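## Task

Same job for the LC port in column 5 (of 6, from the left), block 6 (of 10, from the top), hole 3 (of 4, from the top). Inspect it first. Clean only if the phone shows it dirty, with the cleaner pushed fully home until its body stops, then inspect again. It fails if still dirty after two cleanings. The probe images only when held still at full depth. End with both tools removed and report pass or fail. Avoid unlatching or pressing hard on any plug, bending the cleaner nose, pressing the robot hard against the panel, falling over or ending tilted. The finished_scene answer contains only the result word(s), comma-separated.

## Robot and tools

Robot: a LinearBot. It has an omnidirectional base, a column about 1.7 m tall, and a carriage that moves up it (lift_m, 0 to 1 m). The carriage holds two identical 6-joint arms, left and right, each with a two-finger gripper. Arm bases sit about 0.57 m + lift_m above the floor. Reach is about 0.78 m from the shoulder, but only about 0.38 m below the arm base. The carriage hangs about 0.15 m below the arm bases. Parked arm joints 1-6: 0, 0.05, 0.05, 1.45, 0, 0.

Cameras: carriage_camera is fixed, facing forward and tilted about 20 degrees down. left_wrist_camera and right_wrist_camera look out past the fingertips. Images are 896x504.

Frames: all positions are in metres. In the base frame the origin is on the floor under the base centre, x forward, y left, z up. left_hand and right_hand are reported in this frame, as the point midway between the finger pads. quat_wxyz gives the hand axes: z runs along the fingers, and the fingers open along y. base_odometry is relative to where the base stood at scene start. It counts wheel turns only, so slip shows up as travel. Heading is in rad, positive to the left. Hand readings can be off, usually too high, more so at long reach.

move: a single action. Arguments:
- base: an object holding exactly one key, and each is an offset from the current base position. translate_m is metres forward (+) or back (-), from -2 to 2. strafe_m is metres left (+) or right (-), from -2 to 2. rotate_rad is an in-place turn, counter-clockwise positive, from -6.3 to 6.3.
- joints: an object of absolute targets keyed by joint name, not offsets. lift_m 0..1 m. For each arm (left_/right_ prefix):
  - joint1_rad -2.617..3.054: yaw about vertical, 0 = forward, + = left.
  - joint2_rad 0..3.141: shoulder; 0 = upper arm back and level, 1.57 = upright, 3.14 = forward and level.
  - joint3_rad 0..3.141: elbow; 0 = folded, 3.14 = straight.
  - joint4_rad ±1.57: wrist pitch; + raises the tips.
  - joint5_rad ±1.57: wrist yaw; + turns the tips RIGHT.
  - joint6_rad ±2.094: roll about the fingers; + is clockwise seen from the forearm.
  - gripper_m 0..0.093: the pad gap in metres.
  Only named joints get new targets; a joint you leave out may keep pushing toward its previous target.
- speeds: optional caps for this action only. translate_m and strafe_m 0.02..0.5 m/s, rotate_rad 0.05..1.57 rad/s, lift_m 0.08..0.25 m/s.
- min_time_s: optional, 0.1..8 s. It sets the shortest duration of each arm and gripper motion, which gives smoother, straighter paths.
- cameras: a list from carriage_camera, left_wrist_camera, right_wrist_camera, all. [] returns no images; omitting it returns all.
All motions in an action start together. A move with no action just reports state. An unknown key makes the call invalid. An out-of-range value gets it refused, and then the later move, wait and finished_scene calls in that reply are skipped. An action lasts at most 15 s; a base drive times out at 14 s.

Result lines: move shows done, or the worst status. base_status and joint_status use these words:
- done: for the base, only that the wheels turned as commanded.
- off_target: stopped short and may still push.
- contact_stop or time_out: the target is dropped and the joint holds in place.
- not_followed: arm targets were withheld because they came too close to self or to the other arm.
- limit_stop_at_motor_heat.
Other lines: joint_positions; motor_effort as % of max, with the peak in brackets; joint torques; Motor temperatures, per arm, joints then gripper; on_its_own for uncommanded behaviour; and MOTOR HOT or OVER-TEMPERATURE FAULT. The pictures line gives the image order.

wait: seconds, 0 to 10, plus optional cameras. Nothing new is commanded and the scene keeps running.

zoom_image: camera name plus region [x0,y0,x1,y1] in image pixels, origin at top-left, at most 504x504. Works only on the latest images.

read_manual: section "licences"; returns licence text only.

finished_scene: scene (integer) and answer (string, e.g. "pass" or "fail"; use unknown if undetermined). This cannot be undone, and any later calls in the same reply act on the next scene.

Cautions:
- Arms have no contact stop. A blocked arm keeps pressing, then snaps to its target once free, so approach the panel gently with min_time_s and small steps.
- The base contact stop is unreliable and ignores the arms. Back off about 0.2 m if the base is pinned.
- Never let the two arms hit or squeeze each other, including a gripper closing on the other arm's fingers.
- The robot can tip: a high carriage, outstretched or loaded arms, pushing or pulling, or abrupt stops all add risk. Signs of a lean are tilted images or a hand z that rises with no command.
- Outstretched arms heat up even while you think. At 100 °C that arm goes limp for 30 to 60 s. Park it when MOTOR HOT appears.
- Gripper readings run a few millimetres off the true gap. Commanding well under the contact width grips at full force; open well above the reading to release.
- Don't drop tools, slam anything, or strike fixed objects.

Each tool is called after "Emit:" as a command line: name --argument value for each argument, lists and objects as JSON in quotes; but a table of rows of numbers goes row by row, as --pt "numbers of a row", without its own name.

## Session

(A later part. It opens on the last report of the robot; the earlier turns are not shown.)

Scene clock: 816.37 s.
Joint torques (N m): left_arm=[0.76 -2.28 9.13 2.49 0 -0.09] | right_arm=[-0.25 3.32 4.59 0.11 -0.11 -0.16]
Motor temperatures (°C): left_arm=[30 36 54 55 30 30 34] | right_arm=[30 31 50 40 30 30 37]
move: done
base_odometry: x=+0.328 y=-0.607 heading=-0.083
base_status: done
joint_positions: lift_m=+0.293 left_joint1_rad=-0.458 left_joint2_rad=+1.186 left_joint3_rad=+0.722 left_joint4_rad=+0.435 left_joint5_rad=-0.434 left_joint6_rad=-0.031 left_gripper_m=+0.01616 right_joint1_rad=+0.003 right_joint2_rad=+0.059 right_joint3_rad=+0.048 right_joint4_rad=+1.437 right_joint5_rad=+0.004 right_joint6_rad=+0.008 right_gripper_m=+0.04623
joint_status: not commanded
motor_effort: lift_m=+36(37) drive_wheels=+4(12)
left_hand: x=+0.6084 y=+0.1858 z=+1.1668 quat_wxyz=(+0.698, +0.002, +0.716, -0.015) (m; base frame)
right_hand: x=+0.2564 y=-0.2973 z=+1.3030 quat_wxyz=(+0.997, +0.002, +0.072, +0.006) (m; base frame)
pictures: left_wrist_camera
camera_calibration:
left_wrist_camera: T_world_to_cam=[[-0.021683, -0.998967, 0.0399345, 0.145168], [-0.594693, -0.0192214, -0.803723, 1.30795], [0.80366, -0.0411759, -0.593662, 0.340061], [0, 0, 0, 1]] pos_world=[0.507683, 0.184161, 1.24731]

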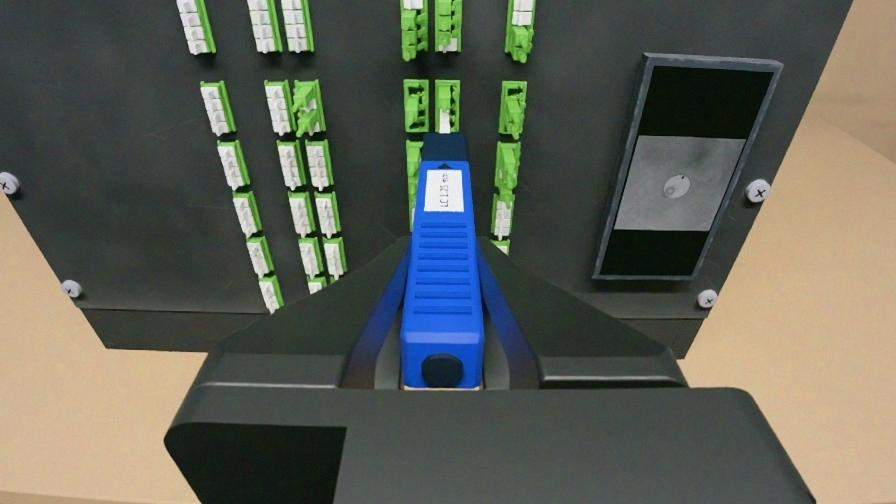

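Emit:
move --base '{"strafe_m": 0.001}' --speeds '{"strafe_m": 0.02}' --cameras '["left_wrist_camera"]'

Emit:
zoom_image --camera "left_wrist_camera" --region '[425, 80, 475, 140]'

Emit:
move --joints '{"lift_m": 0.2915}' --speeds '{"lift_m": 0.08}' --cameras '["left_wrist_camera"]'

Emit:
zoom_image --camera "left_wrist_camera" --region '[425, 80, 475, 140]'

Scene clock: 827.43 s.
Joint torques (N m): left_arm=[0.87 -2.29 9.14 2.49 0 -0.09] | right_arm=[-0.34 3.41 4.46 0.1 -0.15 -0.17]
Motor temperatures (°C): left_arm=[30 36 54 56 30 30 34] | right_arm=[30 31 50 40 30 30 37]
move: done
base_odometry: x=+0.328 y=-0.606 heading=-0.083
base_status: done
joint_positions: lift_m=+0.293 left_joint1_rad=-0.458 left_joint2_rad=+1.186 left_joint3_rad=+0.722 left_joint4_rad=+0.435 left_joint5_rad=-0.434 left_joint6_rad=-0.031 left_gripper_m=+0.01616 right_joint1_rad=+0.003 right_joint2_rad=+0.059 right_joint3_rad=+0.048 right_joint4_rad=+1.437 right_joint5_rad=+0.004 right_joint6_rad=+0.008 right_gripper_m=+0.04623
joint_status: not commanded
motor_effort: lift_m=+36(37) drive_wheels=+5(6)
left_hand: x=+0.6084 y=+0.1858 z=+1.1668 quat_wxyz=(+0.698, +0.002, +0.716, -0.015) (m; base frame)
right_hand: x=+0.2564 y=-0.2973 z=+1.3030 quat_wxyz=(+0.997, +0.002, +0.072, +0.005) (m; base frame)
pictures: left_wrist_camera
camera_calibration:
left_wrist_camera: T_world_to_cam=[[-0.021683, -0.998967, 0.0399345, 0.145168], [-0.594693, -0.0192214, -0.803723, 1.30795], [0.80366, -0.0411759, -0.593662, 0.340061], [0, 0, 0, 1]] pos_world=[0.507683, 0.184161, 1.24731]

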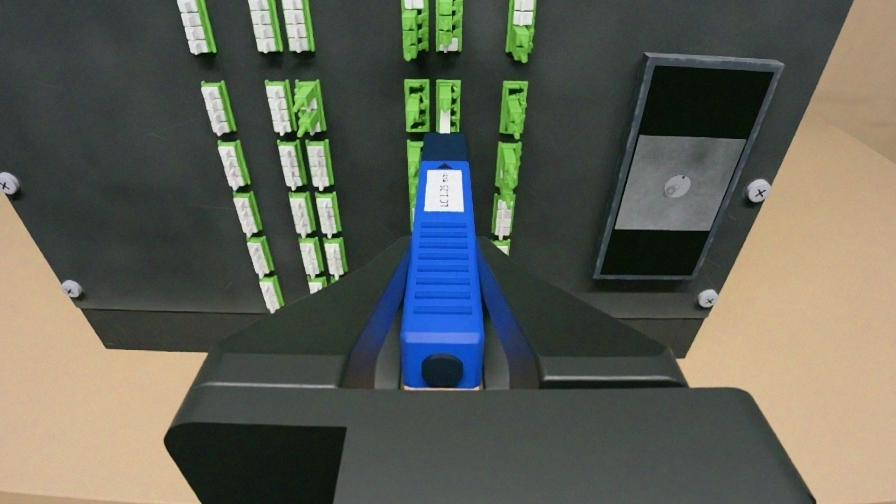

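Scaled by 8.400 from the camera's 896x504 image, which has a finer 1280x720 frame.

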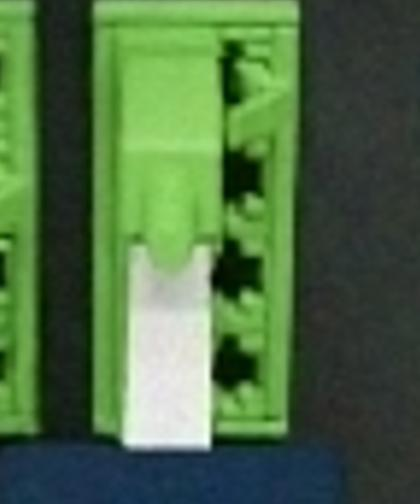

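Scene clock: 827.80 s.
Joint torques (N m): left_arm=[0.76 -2.24 9.11 2.49 0.01 -0.09] | right_arm=[-0.28 3.29 4.52 0.09 -0.11 -0.16]
Motor temperatures (°C): left_arm=[30 36 54 56 30 30 34] | right_arm=[30 31 50 40 30 30 37]
move: done
base_odometry: x=+0.328 y=-0.606 heading=-0.083
base_status: not commanded
joint_positions: lift_m=+0.292 left_joint1_rad=-0.458 left_joint2_rad=+1.186 left_joint3_rad=+0.722 left_joint4_rad=+0.435 left_joint5_rad=-0.434 left_joint6_rad=-0.031 left_gripper_m=+0.01616 right_joint1_rad=+0.003 right_joint2_rad=+0.059 right_joint3_rad=+0.047 right_joint4_rad=+1.437 right_joint5_rad=+0.004 right_joint6_rad=+0.008 right_gripper_m=+0.04623
joint_status: all done
motor_effort: lift_m=+36(36) drive_wheels=+5(5)
left_hand: x=+0.6084 y=+0.1858 z=+1.1654 quat_wxyz=(+0.698, +0.002, +0.716, -0.015) (m; base frame)
right_hand: x=+0.2565 y=-0.2973 z=+1.3014 quat_wxyz=(+0.997, +0.002, +0.072, +0.005) (m; base frame)
pictures: left_wrist_camera
camera_calibration:
left_wrist_camera: T_world_to_cam=[[-0.021683, -0.998967, 0.0399345, 0.145228], [-0.594693, -0.0192214, -0.803723, 1.30675], [0.80366, -0.0411759, -0.593662, 0.33917], [0, 0, 0, 1]] pos_world=[0.507683, 0.184161, 1.24581]

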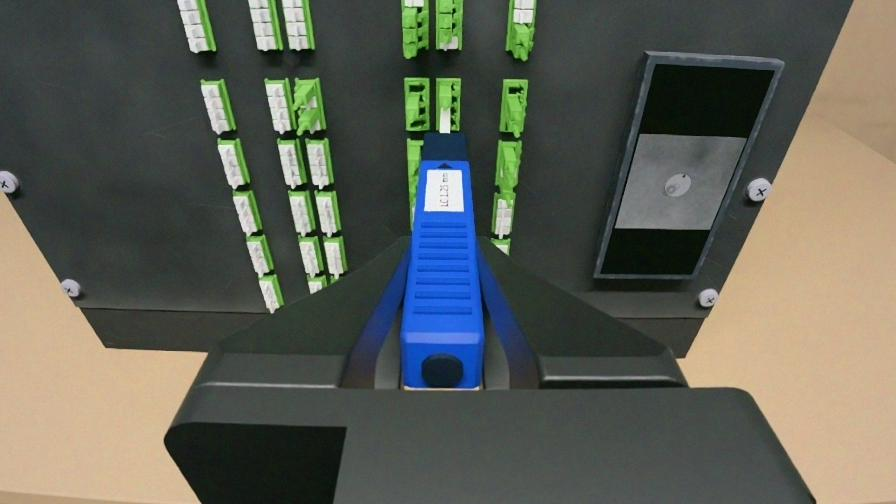

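Scaled by 8.400 from the camera's 896x504 image, which has a finer 1280x720 frame.

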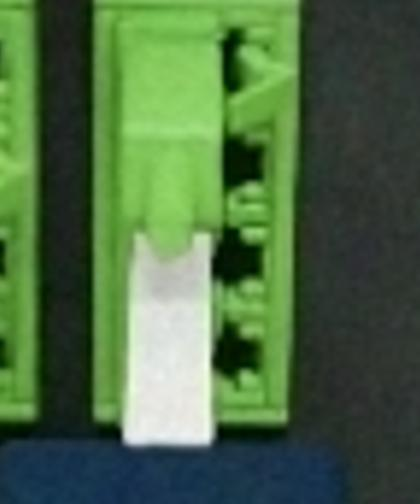

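Emit:
move --base '{"translate_m": 0.003}' --speeds '{"translate_m": 0.02}' --cameras '["left_wrist_camera"]'

Emit:
zoom_image --camera "left_wrist_camera" --region '[425, 80, 475, 140]'

Scene clock: 830.23 s.
Joint torques (N m): left_arm=[1.2 -1.05 9.33 2.56 0.02 -0.09] | right_arm=[-0.21 3.44 4.55 0.07 -0.1 -0.16]
Motor temperatures (°C): left_arm=[30 35 54 56 30 30 34] | right_arm=[30 31 49 39 30 30 37]
move: done
base_odometry: x=+0.331 y=-0.606 heading=-0.083
base_status: done
joint_positions: lift_m=+0.292 left_joint1_rad=-0.463 left_joint2_rad=+1.176 left_joint3_rad=+0.720 left_joint4_rad=+0.429 left_joint5_rad=-0.435 left_joint6_rad=-0.031 left_gripper_m=+0.01616 right_joint1_rad=+0.003 right_joint2_rad=+0.059 right_joint3_rad=+0.047 right_joint4_rad=+1.438 right_joint5_rad=+0.004 right_joint6_rad=+0.008 right_gripper_m=+0.04623
joint_status: not commanded
motor_effort: lift_m=+35(36) drive_wheels=+5(16)
left_hand: x=+0.6060 y=+0.1854 z=+1.1667 quat_wxyz=(+0.698, +0.003, +0.716, -0.016) (m; base frame)
right_hand: x=+0.2564 y=-0.2973 z=+1.3015 quat_wxyz=(+0.997, +0.002, +0.072, +0.005) (m; base frame)
pictures: left_wrist_camera
camera_calibration:
left_wrist_camera: T_world_to_cam=[[-0.0243413, -0.99888, 0.0405826, 0.145557], [-0.593663, -0.0182189, -0.804508, 1.3064], [0.804346, -0.0436751, -0.592554, 0.340573], [0, 0, 0, 1]] pos_world=[0.505168, 0.18407, 1.24691]

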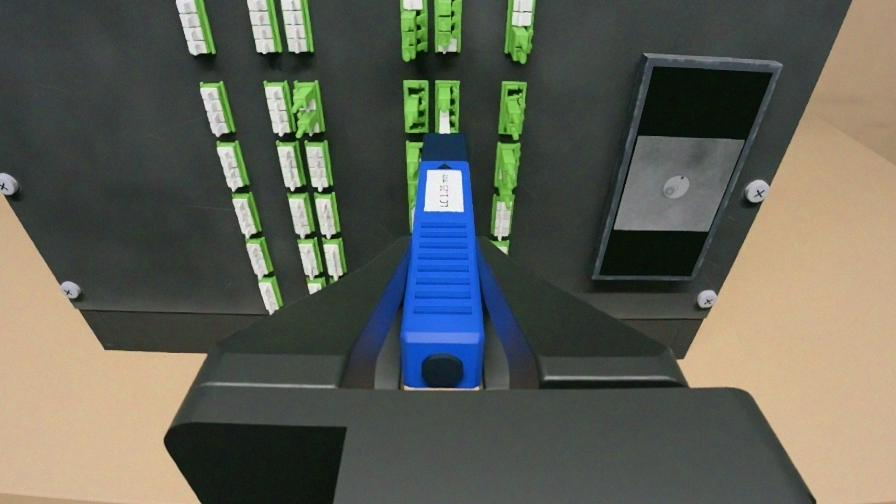

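Scaled by 8.400 from the camera's 896x504 image, which has a finer 1280x720 frame.

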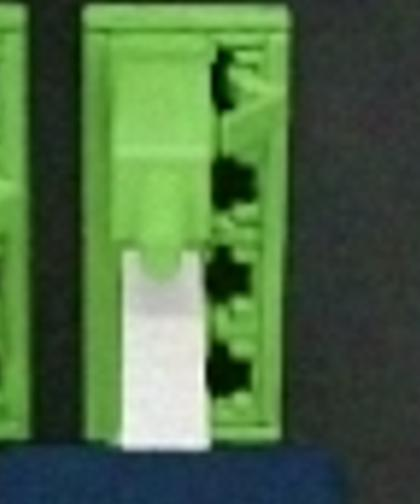

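Emit:
move --base '{"strafe_m": 0.001}' --speeds '{"strafe_m": 0.02}' --cameras '[]'

Emit:
move --base '{"translate_m": 0.003}' --speeds '{"translate_m": 0.02}' --joints '{"lift_m": 0.290}' --cameras '["left_wrist_camera"]'

Emit:
zoom_image --camera "left_wrist_camera" --region '[425, 80, 475, 140]'

Scene clock: 861.43 s.
Joint torques (N m): left_arm=[1.18 -1.09 9.35 2.57 0 -0.09] | right_arm=[-0.31 3.33 4.51 0.1 -0.14 -0.14]
Motor temperatures (°C): left_arm=[30 35 55 59 30 30 34] | right_arm=[30 31 49 38 30 30 37]
move: done
base_odometry: x=+0.331 y=-0.606 heading=-0.084
base_status: done
joint_positions: lift_m=+0.292 left_joint1_rad=-0.463 left_joint2_rad=+1.176 left_joint3_rad=+0.720 left_joint4_rad=+0.429 left_joint5_rad=-0.435 left_joint6_rad=-0.031 left_gripper_m=+0.01616 right_joint1_rad=+0.002 right_joint2_rad=+0.059 right_joint3_rad=+0.047 right_joint4_rad=+1.438 right_joint5_rad=+0.004 right_joint6_rad=+0.008 right_gripper_m=+0.04623
joint_status: not commanded
motor_effort: lift_m=+34(36) drive_wheels=+6(7)
left_hand: x=+0.6060 y=+0.1854 z=+1.1667 quat_wxyz=(+0.698, +0.003, +0.716, -0.016) (m; base frame)
right_hand: x=+0.2564 y=-0.2972 z=+1.3015 quat_wxyz=(+0.997, +0.002, +0.072, +0.005) (m; base frame)
pictures: none
No camera images: "cameras" was empty.

Scene clock: 861.97 s.
Joint torques (N m): left_arm=[1.55 -0.27 9.37 2.65 0.05 -0.09] | right_arm=[-0.32 3.38 4.49 0.06 -0.11 -0.14]
Motor temperatures (°C): left_arm=[30 35 55 59 30 30 34] | right_arm=[30 31 49 38 30 30 37]
move: done
base_odometry: x=+0.333 y=-0.606 heading=-0.084
base_status: done
joint_positions: lift_m=+0.290 left_joint1_rad=-0.467 left_joint2_rad=+1.168 left_joint3_rad=+0.720 left_joint4_rad=+0.420 left_joint5_rad=-0.438 left_joint6_rad=-0.031 left_gripper_m=+0.01616 right_joint1_rad=+0.002 right_joint2_rad=+0.059 right_joint3_rad=+0.047 right_joint4_rad=+1.437 right_joint5_rad=+0.004 right_joint6_rad=+0.008 right_gripper_m=+0.04623
joint_status: all done
motor_effort: lift_m=+34(36) drive_wheels=+5(14)
left_hand: x=+0.6043 y=+0.1848 z=+1.1658 quat_wxyz=(+0.698, +0.004, +0.716, -0.017) (m; base frame)
right_hand: x=+0.2566 y=-0.2973 z=+1.2998 quat_wxyz=(+0.997, +0.002, +0.073, +0.005) (m; base frame)
pictures: left_wrist_camera
camera_calibration:
left_wrist_camera: T_world_to_cam=[[-0.0262419, -0.998862, 0.0398209, 0.146954], [-0.594778, -0.0164155, -0.803722, 1.30427], [0.803461, -0.0447758, -0.593671, 0.343449], [0, 0, 0, 1]] pos_world=[0.503659, 0.183575, 1.24631]

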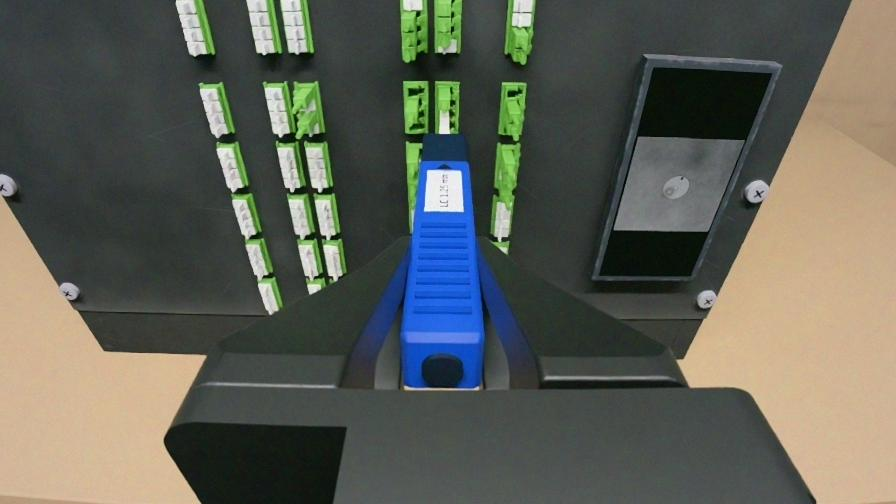

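Scaled by 8.400 from the camera's 896x504 image, which has a finer 1280x720 frame.

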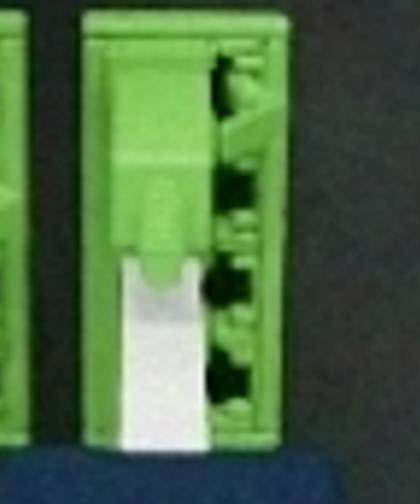

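Emit:
move --base '{"translate_m": -0.024}' --speeds '{"translate_m": 0.03}' --cameras '[]'

Emit:
move --joints '{"left_joint1_rad": -0.4455, "left_joint2_rad": 1.213, "left_joint3_rad": 0.726, "left_joint4_rad": 0.483, "lift_m": 0.284}' --speeds '{"lift_m": 0.08}' --min_time_s 1.5 --cameras '["left_wrist_camera"]'

Emit:
zoom_image --camera "left_wrist_camera" --region '[425, 80, 475, 140]'

Scene clock: 872.07 s.
Joint torques (N m): left_arm=[0.1 -3.78 9.4 2.38 0.02 -0.09] | right_arm=[-0.31 3.3 4.63 0.07 -0.1 -0.18]
Motor temperatures (°C): left_arm=[30 35 56 58 30 30 34] | right_arm=[30 31 49 38 30 30 37]
move: done
base_odometry: x=+0.310 y=-0.604 heading=-0.084
base_status: done
joint_positions: lift_m=+0.290 left_joint1_rad=-0.451 left_joint2_rad=+1.200 left_joint3_rad=+0.720 left_joint4_rad=+0.447 left_joint5_rad=-0.435 left_joint6_rad=-0.031 left_gripper_m=+0.01616 right_joint1_rad=+0.002 right_joint2_rad=+0.059 right_joint3_rad=+0.047 right_joint4_rad=+1.437 right_joint5_rad=+0.004 right_joint6_rad=+0.008 right_gripper_m=+0.04623
joint_status: not commanded
motor_effort: lift_m=+35(36) drive_wheels=+3(7)
left_hand: x=+0.6113 y=+0.1878 z=+1.1603 quat_wxyz=(+0.696, +0.000, +0.718, -0.012) (m; base frame)
right_hand: x=+0.2566 y=-0.2973 z=+1.2998 quat_wxyz=(+0.997, +0.002, +0.073, +0.005) (m; base frame)
pictures: none
No camera images: "cameras" was empty.

Scene clock: 873.87 s.
Joint torques (N m): left_arm=[0.09 -4.05 9.54 2.45 0.03 -0.09] | right_arm=[-0.34 3.4 4.57 0.12 -0.09 -0.17]
Motor temperatures (°C): left_arm=[30 35 56 58 30 30 34] | right_arm=[30 31 49 38 30 30 37]
move: done
base_odometry: x=+0.310 y=-0.604 heading=-0.084
base_status: not commanded
joint_positions: lift_m=+0.284 left_joint1_rad=-0.451 left_joint2_rad=+1.203 left_joint3_rad=+0.720 left_joint4_rad=+0.468 left_joint5_rad=-0.435 left_joint6_rad=-0.031 left_gripper_m=+0.01616 right_joint1_rad=+0.002 right_joint2_rad=+0.059 right_joint3_rad=+0.047 right_joint4_rad=+1.437 right_joint5_rad=+0.004 right_joint6_rad=+0.008 right_gripper_m=+0.04623
joint_status: all done
motor_effort: lift_m=+37(38) drive_wheels=+2(3)
left_hand: x=+0.6119 y=+0.1875 z=+1.1579 quat_wxyz=(+0.702, -0.003, +0.712, -0.014) (m; base frame)
right_hand: x=+0.2566 y=-0.2973 z=+1.2937 quat_wxyz=(+0.997, +0.002, +0.073, +0.005) (m; base frame)
pictures: left_wrist_camera
camera_calibration:
left_wrist_camera: T_world_to_cam=[[-0.014223, -0.998852, 0.0457529, 0.135985], [-0.584515, -0.0288193, -0.810871, 1.30671], [0.811258, -0.0382763, -0.583434, 0.314961], [0, 0, 0, 1]] pos_world=[0.51021, 0.185543, 1.23711]

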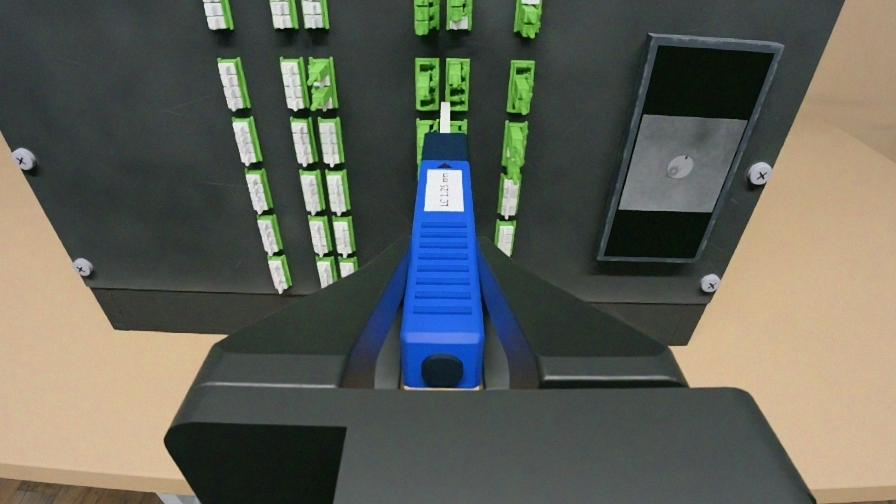

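Scaled by 8.400 from the camera's 896x504 image, which has a finer 1280x720 frame.

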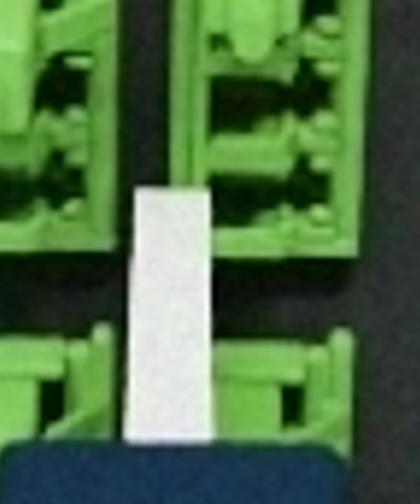

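Emit:
move --base '{"strafe_m": -0.004}' --joints '{"left_joint6_rad": -0.012, "lift_m": 0.288}' --speeds '{"lift_m": 0.08, "strafe_m": 0.02}' --min_time_s 0.5 --cameras '["left_wrist_camera"]'

Emit:
zoom_image --camera "left_wrist_camera" --region '[425, 80, 475, 140]'

Scene clock: 879.10 s.
Joint torques (N m): left_arm=[-0.01 -4.03 9.54 2.35 0.02 0.21] | right_arm=[-0.25 3.3 4.6 0.11 -0.11 -0.18]
Motor temperatures (°C): left_arm=[30 35 56 57 30 30 34] | right_arm=[30 31 49 37 30 30 37]
move: done
base_odometry: x=+0.309 y=-0.608 heading=-0.083
base_status: done
joint_positions: lift_m=+0.288 left_joint1_rad=-0.450 left_joint2_rad=+1.203 left_joint3_rad=+0.720 left_joint4_rad=+0.478 left_joint5_rad=-0.433 left_joint6_rad=-0.027 left_gripper_m=+0.01616 right_joint1_rad=+0.002 right_joint2_rad=+0.059 right_joint3_rad=+0.047 right_joint4_rad=+1.437 right_joint5_rad=+0.004 right_joint6_rad=+0.008 right_gripper_m=+0.04623
joint_status: all done
motor_effort: lift_m=+40(46) drive_wheels=-3(10)
left_hand: x=+0.6121 y=+0.1877 z=+1.1638 quat_wxyz=(+0.705, -0.003, +0.709, -0.014) (m; base frame)
right_hand: x=+0.2566 y=-0.2974 z=+1.2975 quat_wxyz=(+0.997, +0.002, +0.073, +0.005) (m; base frame)
pictures: left_wrist_camera
camera_calibration:
left_wrist_camera: T_world_to_cam=[[-0.014616, -0.998852, 0.0456286, 0.136305], [-0.577514, -0.0288193, -0.815872, 1.31309], [0.81625, -0.0382759, -0.57643, 0.307039], [0, 0, 0, 1]] pos_world=[0.509699, 0.185743, 1.24208]

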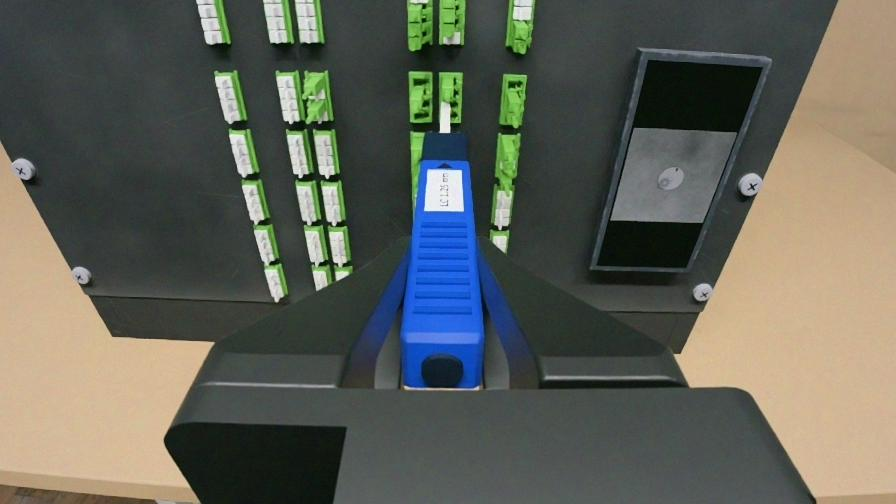

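Scaled by 8.400 from the camera's 896x504 image, which has a finer 1280x720 frame.

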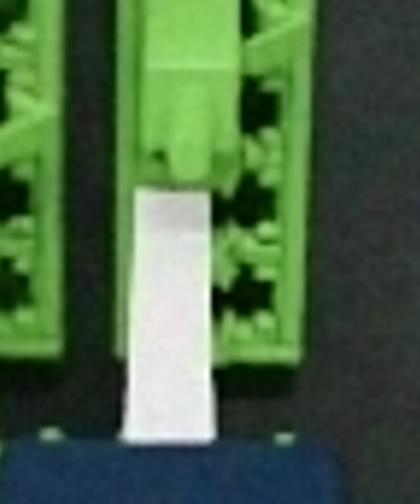

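Emit:
move --base '{"strafe_m": -0.001}' --joints '{"left_joint6_rad": -0.010, "lift_m": 0.2855}' --speeds '{"lift_m": 0.08, "strafe_m": 0.02}' --min_time_s 0.5 --cameras '["left_wrist_camera"]'

Emit:
zoom_image --camera "left_wrist_camera" --region '[425, 80, 475, 140]'

Scene clock: 883.33 s.
Joint torques (N m): left_arm=[-0.17 -4.18 9.5 2.35 0.02 0.19] | right_arm=[-0.2 3.29 4.59 0.11 -0.13 -0.15]
Motor temperatures (°C): left_arm=[30 35 56 57 30 30 34] | right_arm=[30 31 48 37 30 30 37]
move: done
base_odometry: x=+0.309 y=-0.609 heading=-0.083
base_status: done
joint_positions: lift_m=+0.286 left_joint1_rad=-0.448 left_joint2_rad=+1.204 left_joint3_rad=+0.720 left_joint4_rad=+0.478 left_joint5_rad=-0.432 left_joint6_rad=-0.024 left_gripper_m=+0.01616 right_joint1_rad=+0.002 right_joint2_rad=+0.059 right_joint3_rad=+0.047 right_joint4_rad=+1.437 right_joint5_rad=+0.005 right_joint6_rad=+0.008 right_gripper_m=+0.04623
joint_status: all done
motor_effort: lift_m=+36(37) drive_wheels=-2(3)
left_hand: x=+0.6125 y=+0.1881 z=+1.1612 quat_wxyz=(+0.705, -0.002, +0.709, -0.013) (m; base frame)
right_hand: x=+0.2566 y=-0.2974 z=+1.2953 quat_wxyz=(+0.997, +0.003, +0.073, +0.005) (m; base frame)
pictures: left_wrist_camera
camera_calibration:
left_wrist_camera: T_world_to_cam=[[-0.014163, -0.999, 0.0424148, 0.140302], [-0.578317, -0.0264201, -0.815384, 1.31069], [0.815689, -0.0360775, -0.577364, 0.306218], [0, 0, 0, 1]] pos_world=[0.510202, 0.185838, 1.23957]

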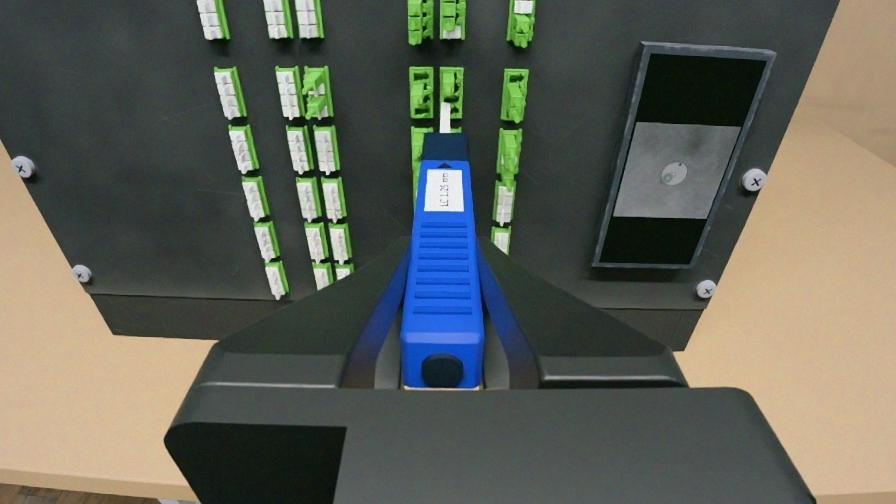

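Scaled by 8.400 from the camera's 896x504 image, which has a finer 1280x720 frame.

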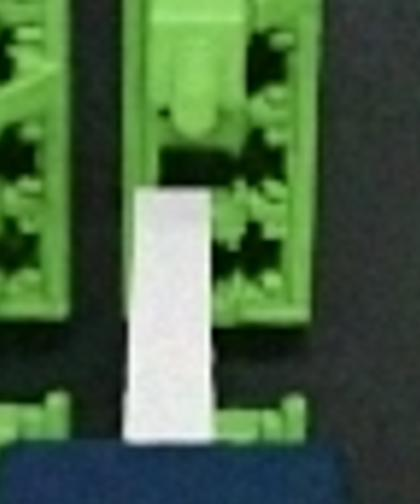

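Emit:
move --base '{"strafe_m": -0.0015}' --joints '{"left_joint6_rad": -0.003}' --speeds '{"strafe_m": 0.02}' --min_time_s 0.5 --cameras '[]'

Emit:
move --base '{"translate_m": 0.004}' --speeds '{"translate_m": 0.02}' --cameras '["left_wrist_camera"]'

Emit:
zoom_image --camera "left_wrist_camera" --region '[425, 80, 475, 140]'

Scene clock: 887.17 s.
Joint torques (N m): left_arm=[-0.27 -4.22 9.52 2.32 -0.02 0.2] | right_arm=[-0.12 3.38 4.71 0.08 -0.09 -0.16]
Motor temperatures (°C): left_arm=[30 35 56 57 30 30 34] | right_arm=[30 31 48 37 30 30 37]
move: done
base_odometry: x=+0.309 y=-0.610 heading=-0.083
base_status: done
joint_positions: lift_m=+0.286 left_joint1_rad=-0.446 left_joint2_rad=+1.204 left_joint3_rad=+0.720 left_joint4_rad=+0.478 left_joint5_rad=-0.430 left_joint6_rad=-0.018 left_gripper_m=+0.01616 right_joint1_rad=+0.001 right_joint2_rad=+0.059 right_joint3_rad=+0.047 right_joint4_rad=+1.437 right_joint5_rad=+0.005 right_joint6_rad=+0.008 right_gripper_m=+0.04623
joint_status: all done
motor_effort: lift_m=+36(37) drive_wheels=-2(8)
left_hand: x=+0.6127 y=+0.1884 z=+1.1612 quat_wxyz=(+0.705, +0.000, +0.709, -0.011) (m; base frame)
right_hand: x=+0.2566 y=-0.2975 z=+1.2953 quat_wxyz=(+0.997, +0.003, +0.073, +0.004) (m; base frame)
pictures: none
No camera images: "cameras" was empty.

Scene clock: 887.73 s.
Joint torques (N m): left_arm=[-0.38 -4.21 9.58 2.35 -0.03 0.19] | right_arm=[-0.09 3.25 4.62 0.14 -0.1 -0.15]
Motor temperatures (°C): left_arm=[30 35 56 57 30 30 34] | right_arm=[30 31 48 37 30 30 37]
move: done
base_odometry: x=+0.313 y=-0.610 heading=-0.083
base_status: done
joint_positions: lift_m=+0.286 left_joint1_rad=-0.446 left_joint2_rad=+1.204 left_joint3_rad=+0.720 left_joint4_rad=+0.478 left_joint5_rad=-0.430 left_joint6_rad=-0.017 left_gripper_m=+0.01616 right_joint1_rad=+0.001 right_joint2_rad=+0.059 right_joint3_rad=+0.047 right_joint4_rad=+1.437 right_joint5_rad=+0.005 right_joint6_rad=+0.008 right_gripper_m=+0.04623
joint_status: not commanded
motor_effort: lift_m=+36(37) drive_wheels=+4(12)
left_hand: x=+0.6127 y=+0.1884 z=+1.1612 quat_wxyz=(+0.705, +0.001, +0.709, -0.011) (m; base frame)
right_hand: x=+0.2566 y=-0.2975 z=+1.2953 quat_wxyz=(+0.997, +0.003, +0.073, +0.004) (m; base frame)
pictures: left_wrist_camera
camera_calibration:
left_wrist_camera: T_world_to_cam=[[-0.0142169, -0.999265, 0.0355891, 0.148636], [-0.578258, -0.0208203, -0.815588, 1.30995], [0.81573, -0.0321748, -0.577538, 0.305497], [0, 0, 0, 1]] pos_world=[0.510402, 0.185629, 1.23953]

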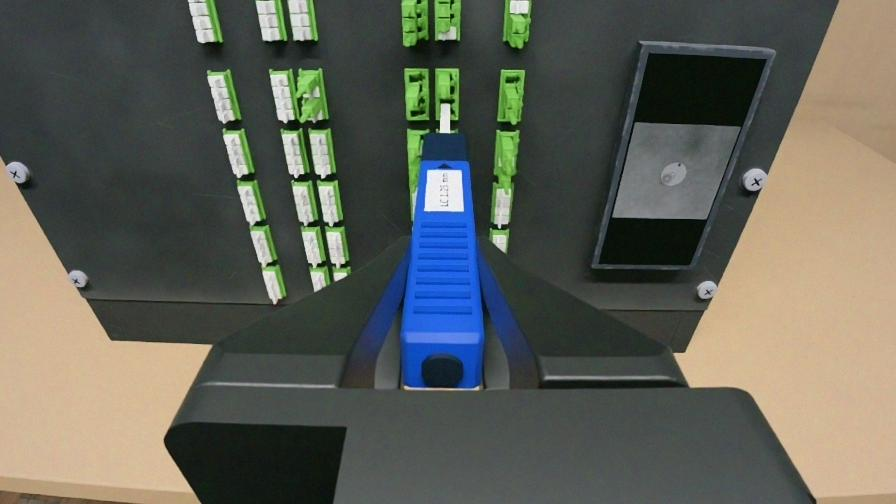

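Scaled by 8.400 from the camera's 896x504 image, which has a finer 1280x720 frame.

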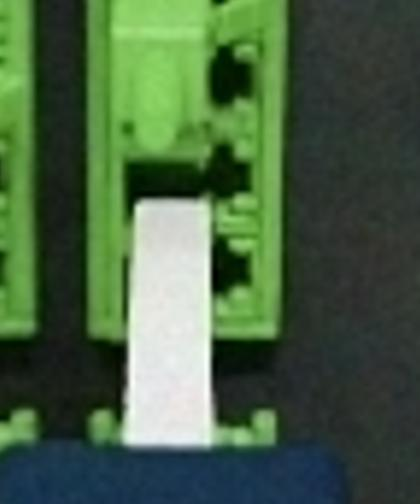

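Emit:
move --base '{"translate_m": -0.003}' --speeds '{"translate_m": 0.02}' --cameras '[]'

Emit:
move --base '{"strafe_m": 0.001}' --joints '{"lift_m": 0.2875}' --speeds '{"lift_m": 0.08, "strafe_m": 0.02}' --cameras '["left_wrist_camera"]'

Emit:
zoom_image --camera "left_wrist_camera" --region '[425, 80, 475, 140]'

Scene clock: 891.07 s.
Joint torques (N m): left_arm=[-0.31 -4.22 9.59 2.35 -0.02 0.19] | right_arm=[-0.17 3.26 4.45 0.08 -0.11 -0.16]
Motor temperatures (°C): left_arm=[30 35 56 58 30 30 34] | right_arm=[30 31 48 37 30 30 37]
move: done
base_odometry: x=+0.310 y=-0.610 heading=-0.083
base_status: done
joint_positions: lift_m=+0.286 left_joint1_rad=-0.446 left_joint2_rad=+1.204 left_joint3_rad=+0.720 left_joint4_rad=+0.479 left_joint5_rad=-0.430 left_joint6_rad=-0.017 left_gripper_m=+0.01616 right_joint1_rad=+0.001 right_joint2_rad=+0.059 right_joint3_rad=+0.047 right_joint4_rad=+1.438 right_joint5_rad=+0.005 right_joint6_rad=+0.008 right_gripper_m=+0.04623
joint_status: not commanded
motor_effort: lift_m=+35(36) drive_wheels=-1(11)
left_hand: x=+0.6127 y=+0.1884 z=+1.1613 quat_wxyz=(+0.705, +0.001, +0.709, -0.011) (m; base frame)
right_hand: x=+0.2565 y=-0.2975 z=+1.2953 quat_wxyz=(+0.997, +0.003, +0.072, +0.004) (m; base frame)
pictures: none
No camera images: "cameras" was empty.

Scene clock: 891.50 s.
Joint torques (N m): left_arm=[-0.4 -4.29 9.47 2.33 -0.01 0.18] | right_arm=[-0.27 3.28 4.53 0.07 -0.08 -0.17]
Motor temperatures (°C): left_arm=[30 35 56 58 30 30 34] | right_arm=[30 31 48 37 30 30 37]
move: done
base_odometry: x=+0.310 y=-0.609 heading=-0.083
base_status: done
joint_positions: lift_m=+0.287 left_joint1_rad=-0.446 left_joint2_rad=+1.204 left_joint3_rad=+0.720 left_joint4_rad=+0.481 left_joint5_rad=-0.430 left_joint6_rad=-0.017 left_gripper_m=+0.01616 right_joint1_rad=+0.001 right_joint2_rad=+0.059 right_joint3_rad=+0.047 right_joint4_rad=+1.438 right_joint5_rad=+0.004 right_joint6_rad=+0.008 right_gripper_m=+0.04623
joint_status: all done
motor_effort: lift_m=+41(44) drive_wheels=+2(6)
left_hand: x=+0.6127 y=+0.1886 z=+1.1634 quat_wxyz=(+0.706, +0.000, +0.708, -0.011) (m; base frame)
right_hand: x=+0.2565 y=-0.2974 z=+1.2969 quat_wxyz=(+0.997, +0.002, +0.072, +0.004) (m; base frame)
pictures: left_wrist_camera
camera_calibration:
left_wrist_camera: T_world_to_cam=[[-0.0140066, -0.999242, 0.0363229, 0.147739], [-0.576278, -0.0216193, -0.816968, 1.31232], [0.817134, -0.032375, -0.575538, 0.303659], [0, 0, 0, 1]] pos_world=[0.510201, 0.185829, 1.24152]

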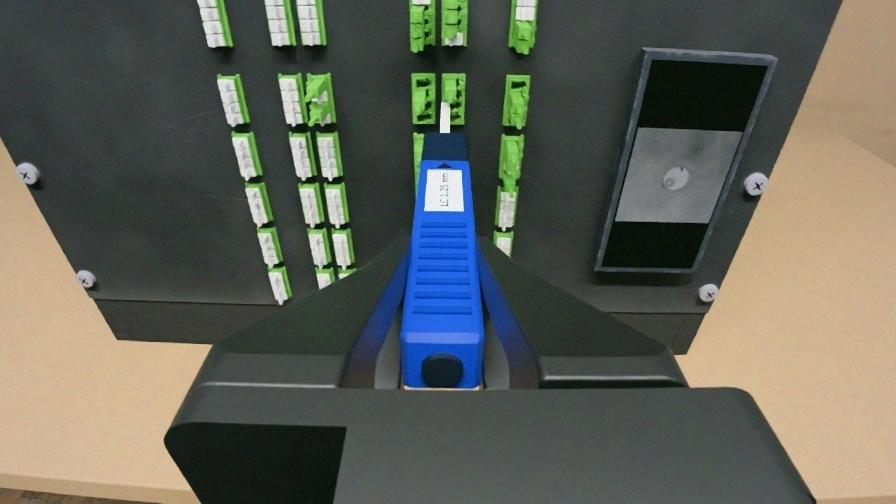

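Scaled by 8.400 from the camera's 896x504 image, which has a finer 1280x720 frame.

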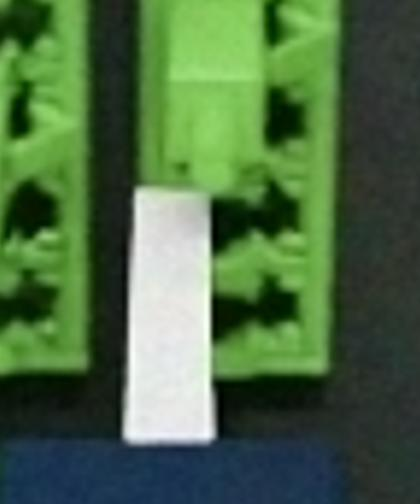

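Emit:
move --base '{"strafe_m": -0.0015}' --speeds '{"strafe_m": 0.02}' --cameras '["left_wrist_camera"]'

Emit:
zoom_image --camera "left_wrist_camera" --region '[425, 80, 475, 140]'

Scene clock: 893.80 s.
Joint torques (N m): left_arm=[-0.28 -4.26 9.5 2.34 -0.02 0.2] | right_arm=[-0.18 3.43 4.63 0.11 -0.07 -0.18]
Motor temperatures (°C): left_arm=[30 35 56 57 30 30 34] | right_arm=[30 31 48 37 30 30 37]
move: done
base_odometry: x=+0.310 y=-0.610 heading=-0.083
base_status: done
joint_positions: lift_m=+0.287 left_joint1_rad=-0.446 left_joint2_rad=+1.204 left_joint3_rad=+0.720 left_joint4_rad=+0.481 left_joint5_rad=-0.429 left_joint6_rad=-0.017 left_gripper_m=+0.01616 right_joint1_rad=+0.001 right_joint2_rad=+0.059 right_joint3_rad=+0.047 right_joint4_rad=+1.437 right_joint5_rad=+0.005 right_joint6_rad=+0.008 right_gripper_m=+0.04623
joint_status: not commanded
motor_effort: lift_m=+42(42) drive_wheels=-3(4)
left_hand: x=+0.6127 y=+0.1884 z=+1.1634 quat_wxyz=(+0.706, +0.001, +0.708, -0.011) (m; base frame)
right_hand: x=+0.2566 y=-0.2976 z=+1.2969 quat_wxyz=(+0.997, +0.003, +0.073, +0.004) (m; base frame)
pictures: left_wrist_camera
camera_calibration:
left_wrist_camera: T_world_to_cam=[[-0.0150965, -0.999238, 0.0359926, 0.148607], [-0.576326, -0.0207197, -0.816957, 1.31216], [0.81708, -0.0330767, -0.575574, 0.303862], [0, 0, 0, 1]] pos_world=[0.510195, 0.185732, 1.24152]

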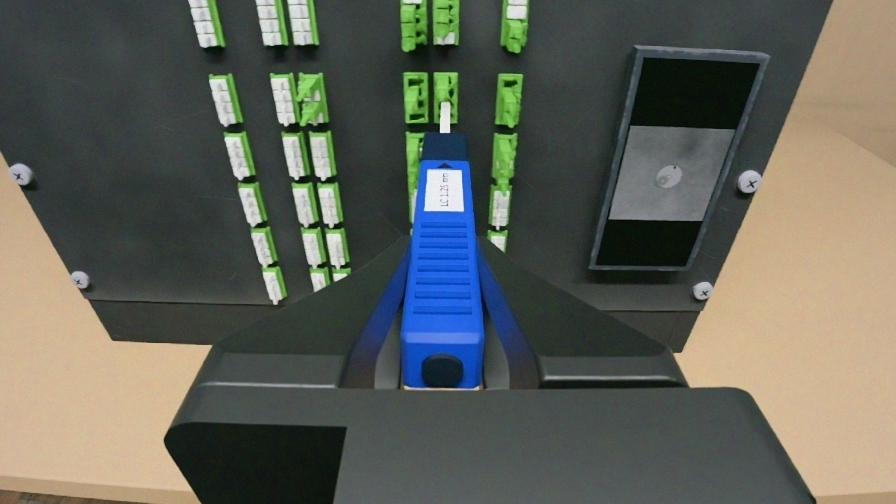

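Scaled by 8.400 from the camera's 896x504 image, which has a finer 1280x720 frame.

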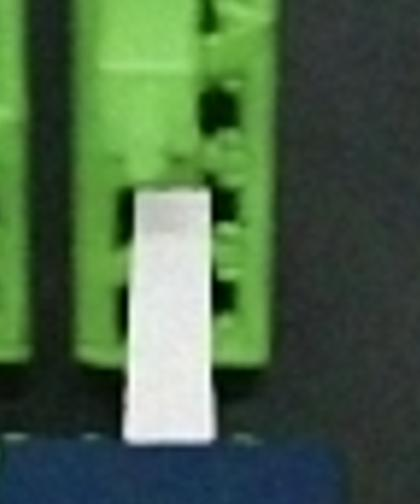

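Emit:
move --base '{"strafe_m": 0.0006}' --speeds '{"strafe_m": 0.02}' --cameras '["left_wrist_camera"]'

Emit:
zoom_image --camera "left_wrist_camera" --region '[425, 80, 475, 140]'

Scene clock: 896.17 s.
Joint torques (N m): left_arm=[-0.35 -4.18 9.5 2.32 -0.03 0.18] | right_arm=[-0.05 3.44 4.7 0.09 -0.08 -0.18]
Motor temperatures (°C): left_arm=[30 35 56 57 30 30 34] | right_arm=[30 31 48 37 30 30 37]
move: done
base_odometry: x=+0.310 y=-0.610 heading=-0.082
base_status: done
joint_positions: lift_m=+0.287 left_joint1_rad=-0.446 left_joint2_rad=+1.204 left_joint3_rad=+0.720 left_joint4_rad=+0.481 left_joint5_rad=-0.430 left_joint6_rad=-0.016 left_gripper_m=+0.01616 right_joint1_rad=+0.001 right_joint2_rad=+0.059 right_joint3_rad=+0.047 right_joint4_rad=+1.437 right_joint5_rad=+0.005 right_joint6_rad=+0.008 right_gripper_m=+0.04623
joint_status: not commanded
motor_effort: lift_m=+41(42) drive_wheels=+3(5)
left_hand: x=+0.6127 y=+0.1885 z=+1.1634 quat_wxyz=(+0.706, +0.001, +0.708, -0.011) (m; base frame)
right_hand: x=+0.2566 y=-0.2975 z=+1.2969 quat_wxyz=(+0.997, +0.003, +0.073, +0.004) (m; base frame)
pictures: left_wrist_camera
camera_calibration:
left_wrist_camera: T_world_to_cam=[[-0.0143039, -0.999265, 0.0355546, 0.148749], [-0.576265, -0.0208205, -0.816998, 1.3122], [0.817138, -0.0321751, -0.575544, 0.303622], [0, 0, 0, 1]] pos_world=[0.510199, 0.185729, 1.24152]

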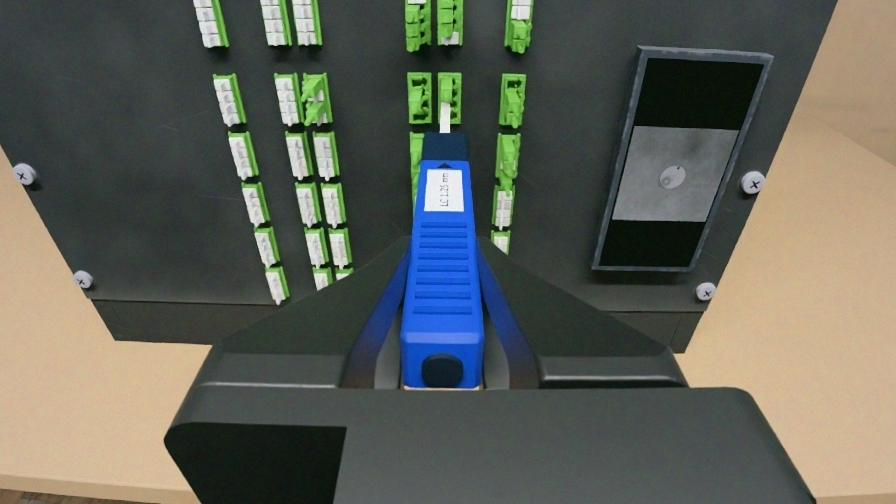

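Scaled by 8.400 from the camera's 896x504 image, which has a finer 1280x720 frame.

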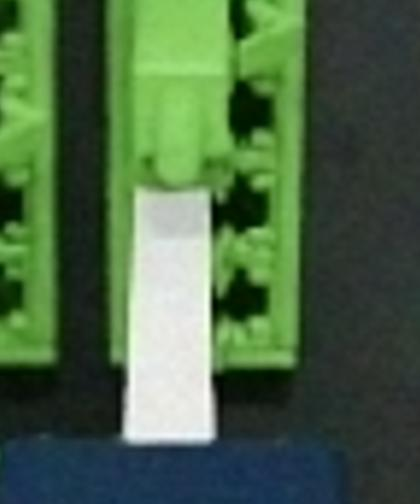

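Emit:
move --base '{"translate_m": 0.003}' --joints '{"lift_m": 0.286}' --speeds '{"lift_m": 0.08, "translate_m": 0.02}' --cameras '["left_wrist_camera"]'

Emit:
zoom_image --camera "left_wrist_camera" --region '[425, 80, 475, 140]'

Scene clock: 899.63 s.
Joint torques (N m): left_arm=[-0.35 -4.21 9.52 2.32 -0.02 0.18] | right_arm=[-0.1 3.33 4.51 0.13 -0.09 -0.17]
Motor temperatures (°C): left_arm=[30 35 56 57 30 30 34] | right_arm=[30 31 48 37 30 30 37]
move: done
base_odometry: x=+0.313 y=-0.610 heading=-0.082
base_status: done
joint_positions: lift_m=+0.286 left_joint1_rad=-0.446 left_joint2_rad=+1.204 left_joint3_rad=+0.720 left_joint4_rad=+0.481 left_joint5_rad=-0.430 left_joint6_rad=-0.016 left_gripper_m=+0.01616 right_joint1_rad=+0.001 right_joint2_rad=+0.059 right_joint3_rad=+0.047 right_joint4_rad=+1.438 right_joint5_rad=+0.005 right_joint6_rad=+0.008 right_gripper_m=+0.04623
joint_status: all done
motor_effort: lift_m=+35(37) drive_wheels=+1(10)
left_hand: x=+0.6127 y=+0.1885 z=+1.1624 quat_wxyz=(+0.706, +0.001, +0.708, -0.011) (m; base frame)
right_hand: x=+0.2565 y=-0.2976 z=+1.2958 quat_wxyz=(+0.997, +0.003, +0.072, +0.004) (m; base frame)
pictures: left_wrist_camera
camera_calibration:
left_wrist_camera: T_world_to_cam=[[-0.0143401, -0.99926, 0.0356902, 0.148634], [-0.575973, -0.020922, -0.817201, 1.3115], [0.817343, -0.0322753, -0.575247, 0.302593], [0, 0, 0, 1]] pos_world=[0.510198, 0.18573, 1.24052]

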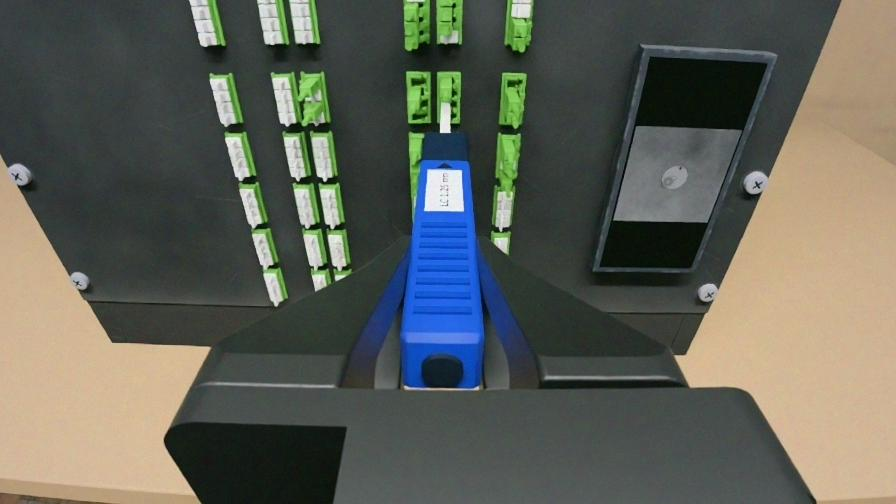

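Scaled by 8.400 from the camera's 896x504 image, which has a finer 1280x720 frame.

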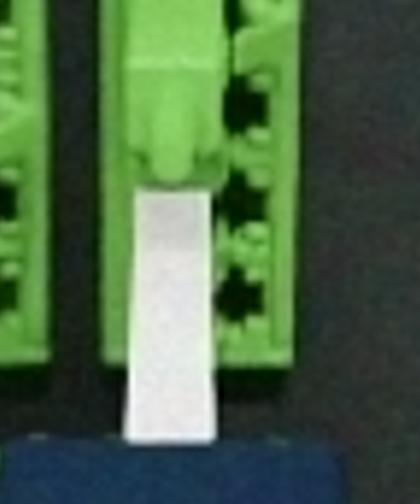

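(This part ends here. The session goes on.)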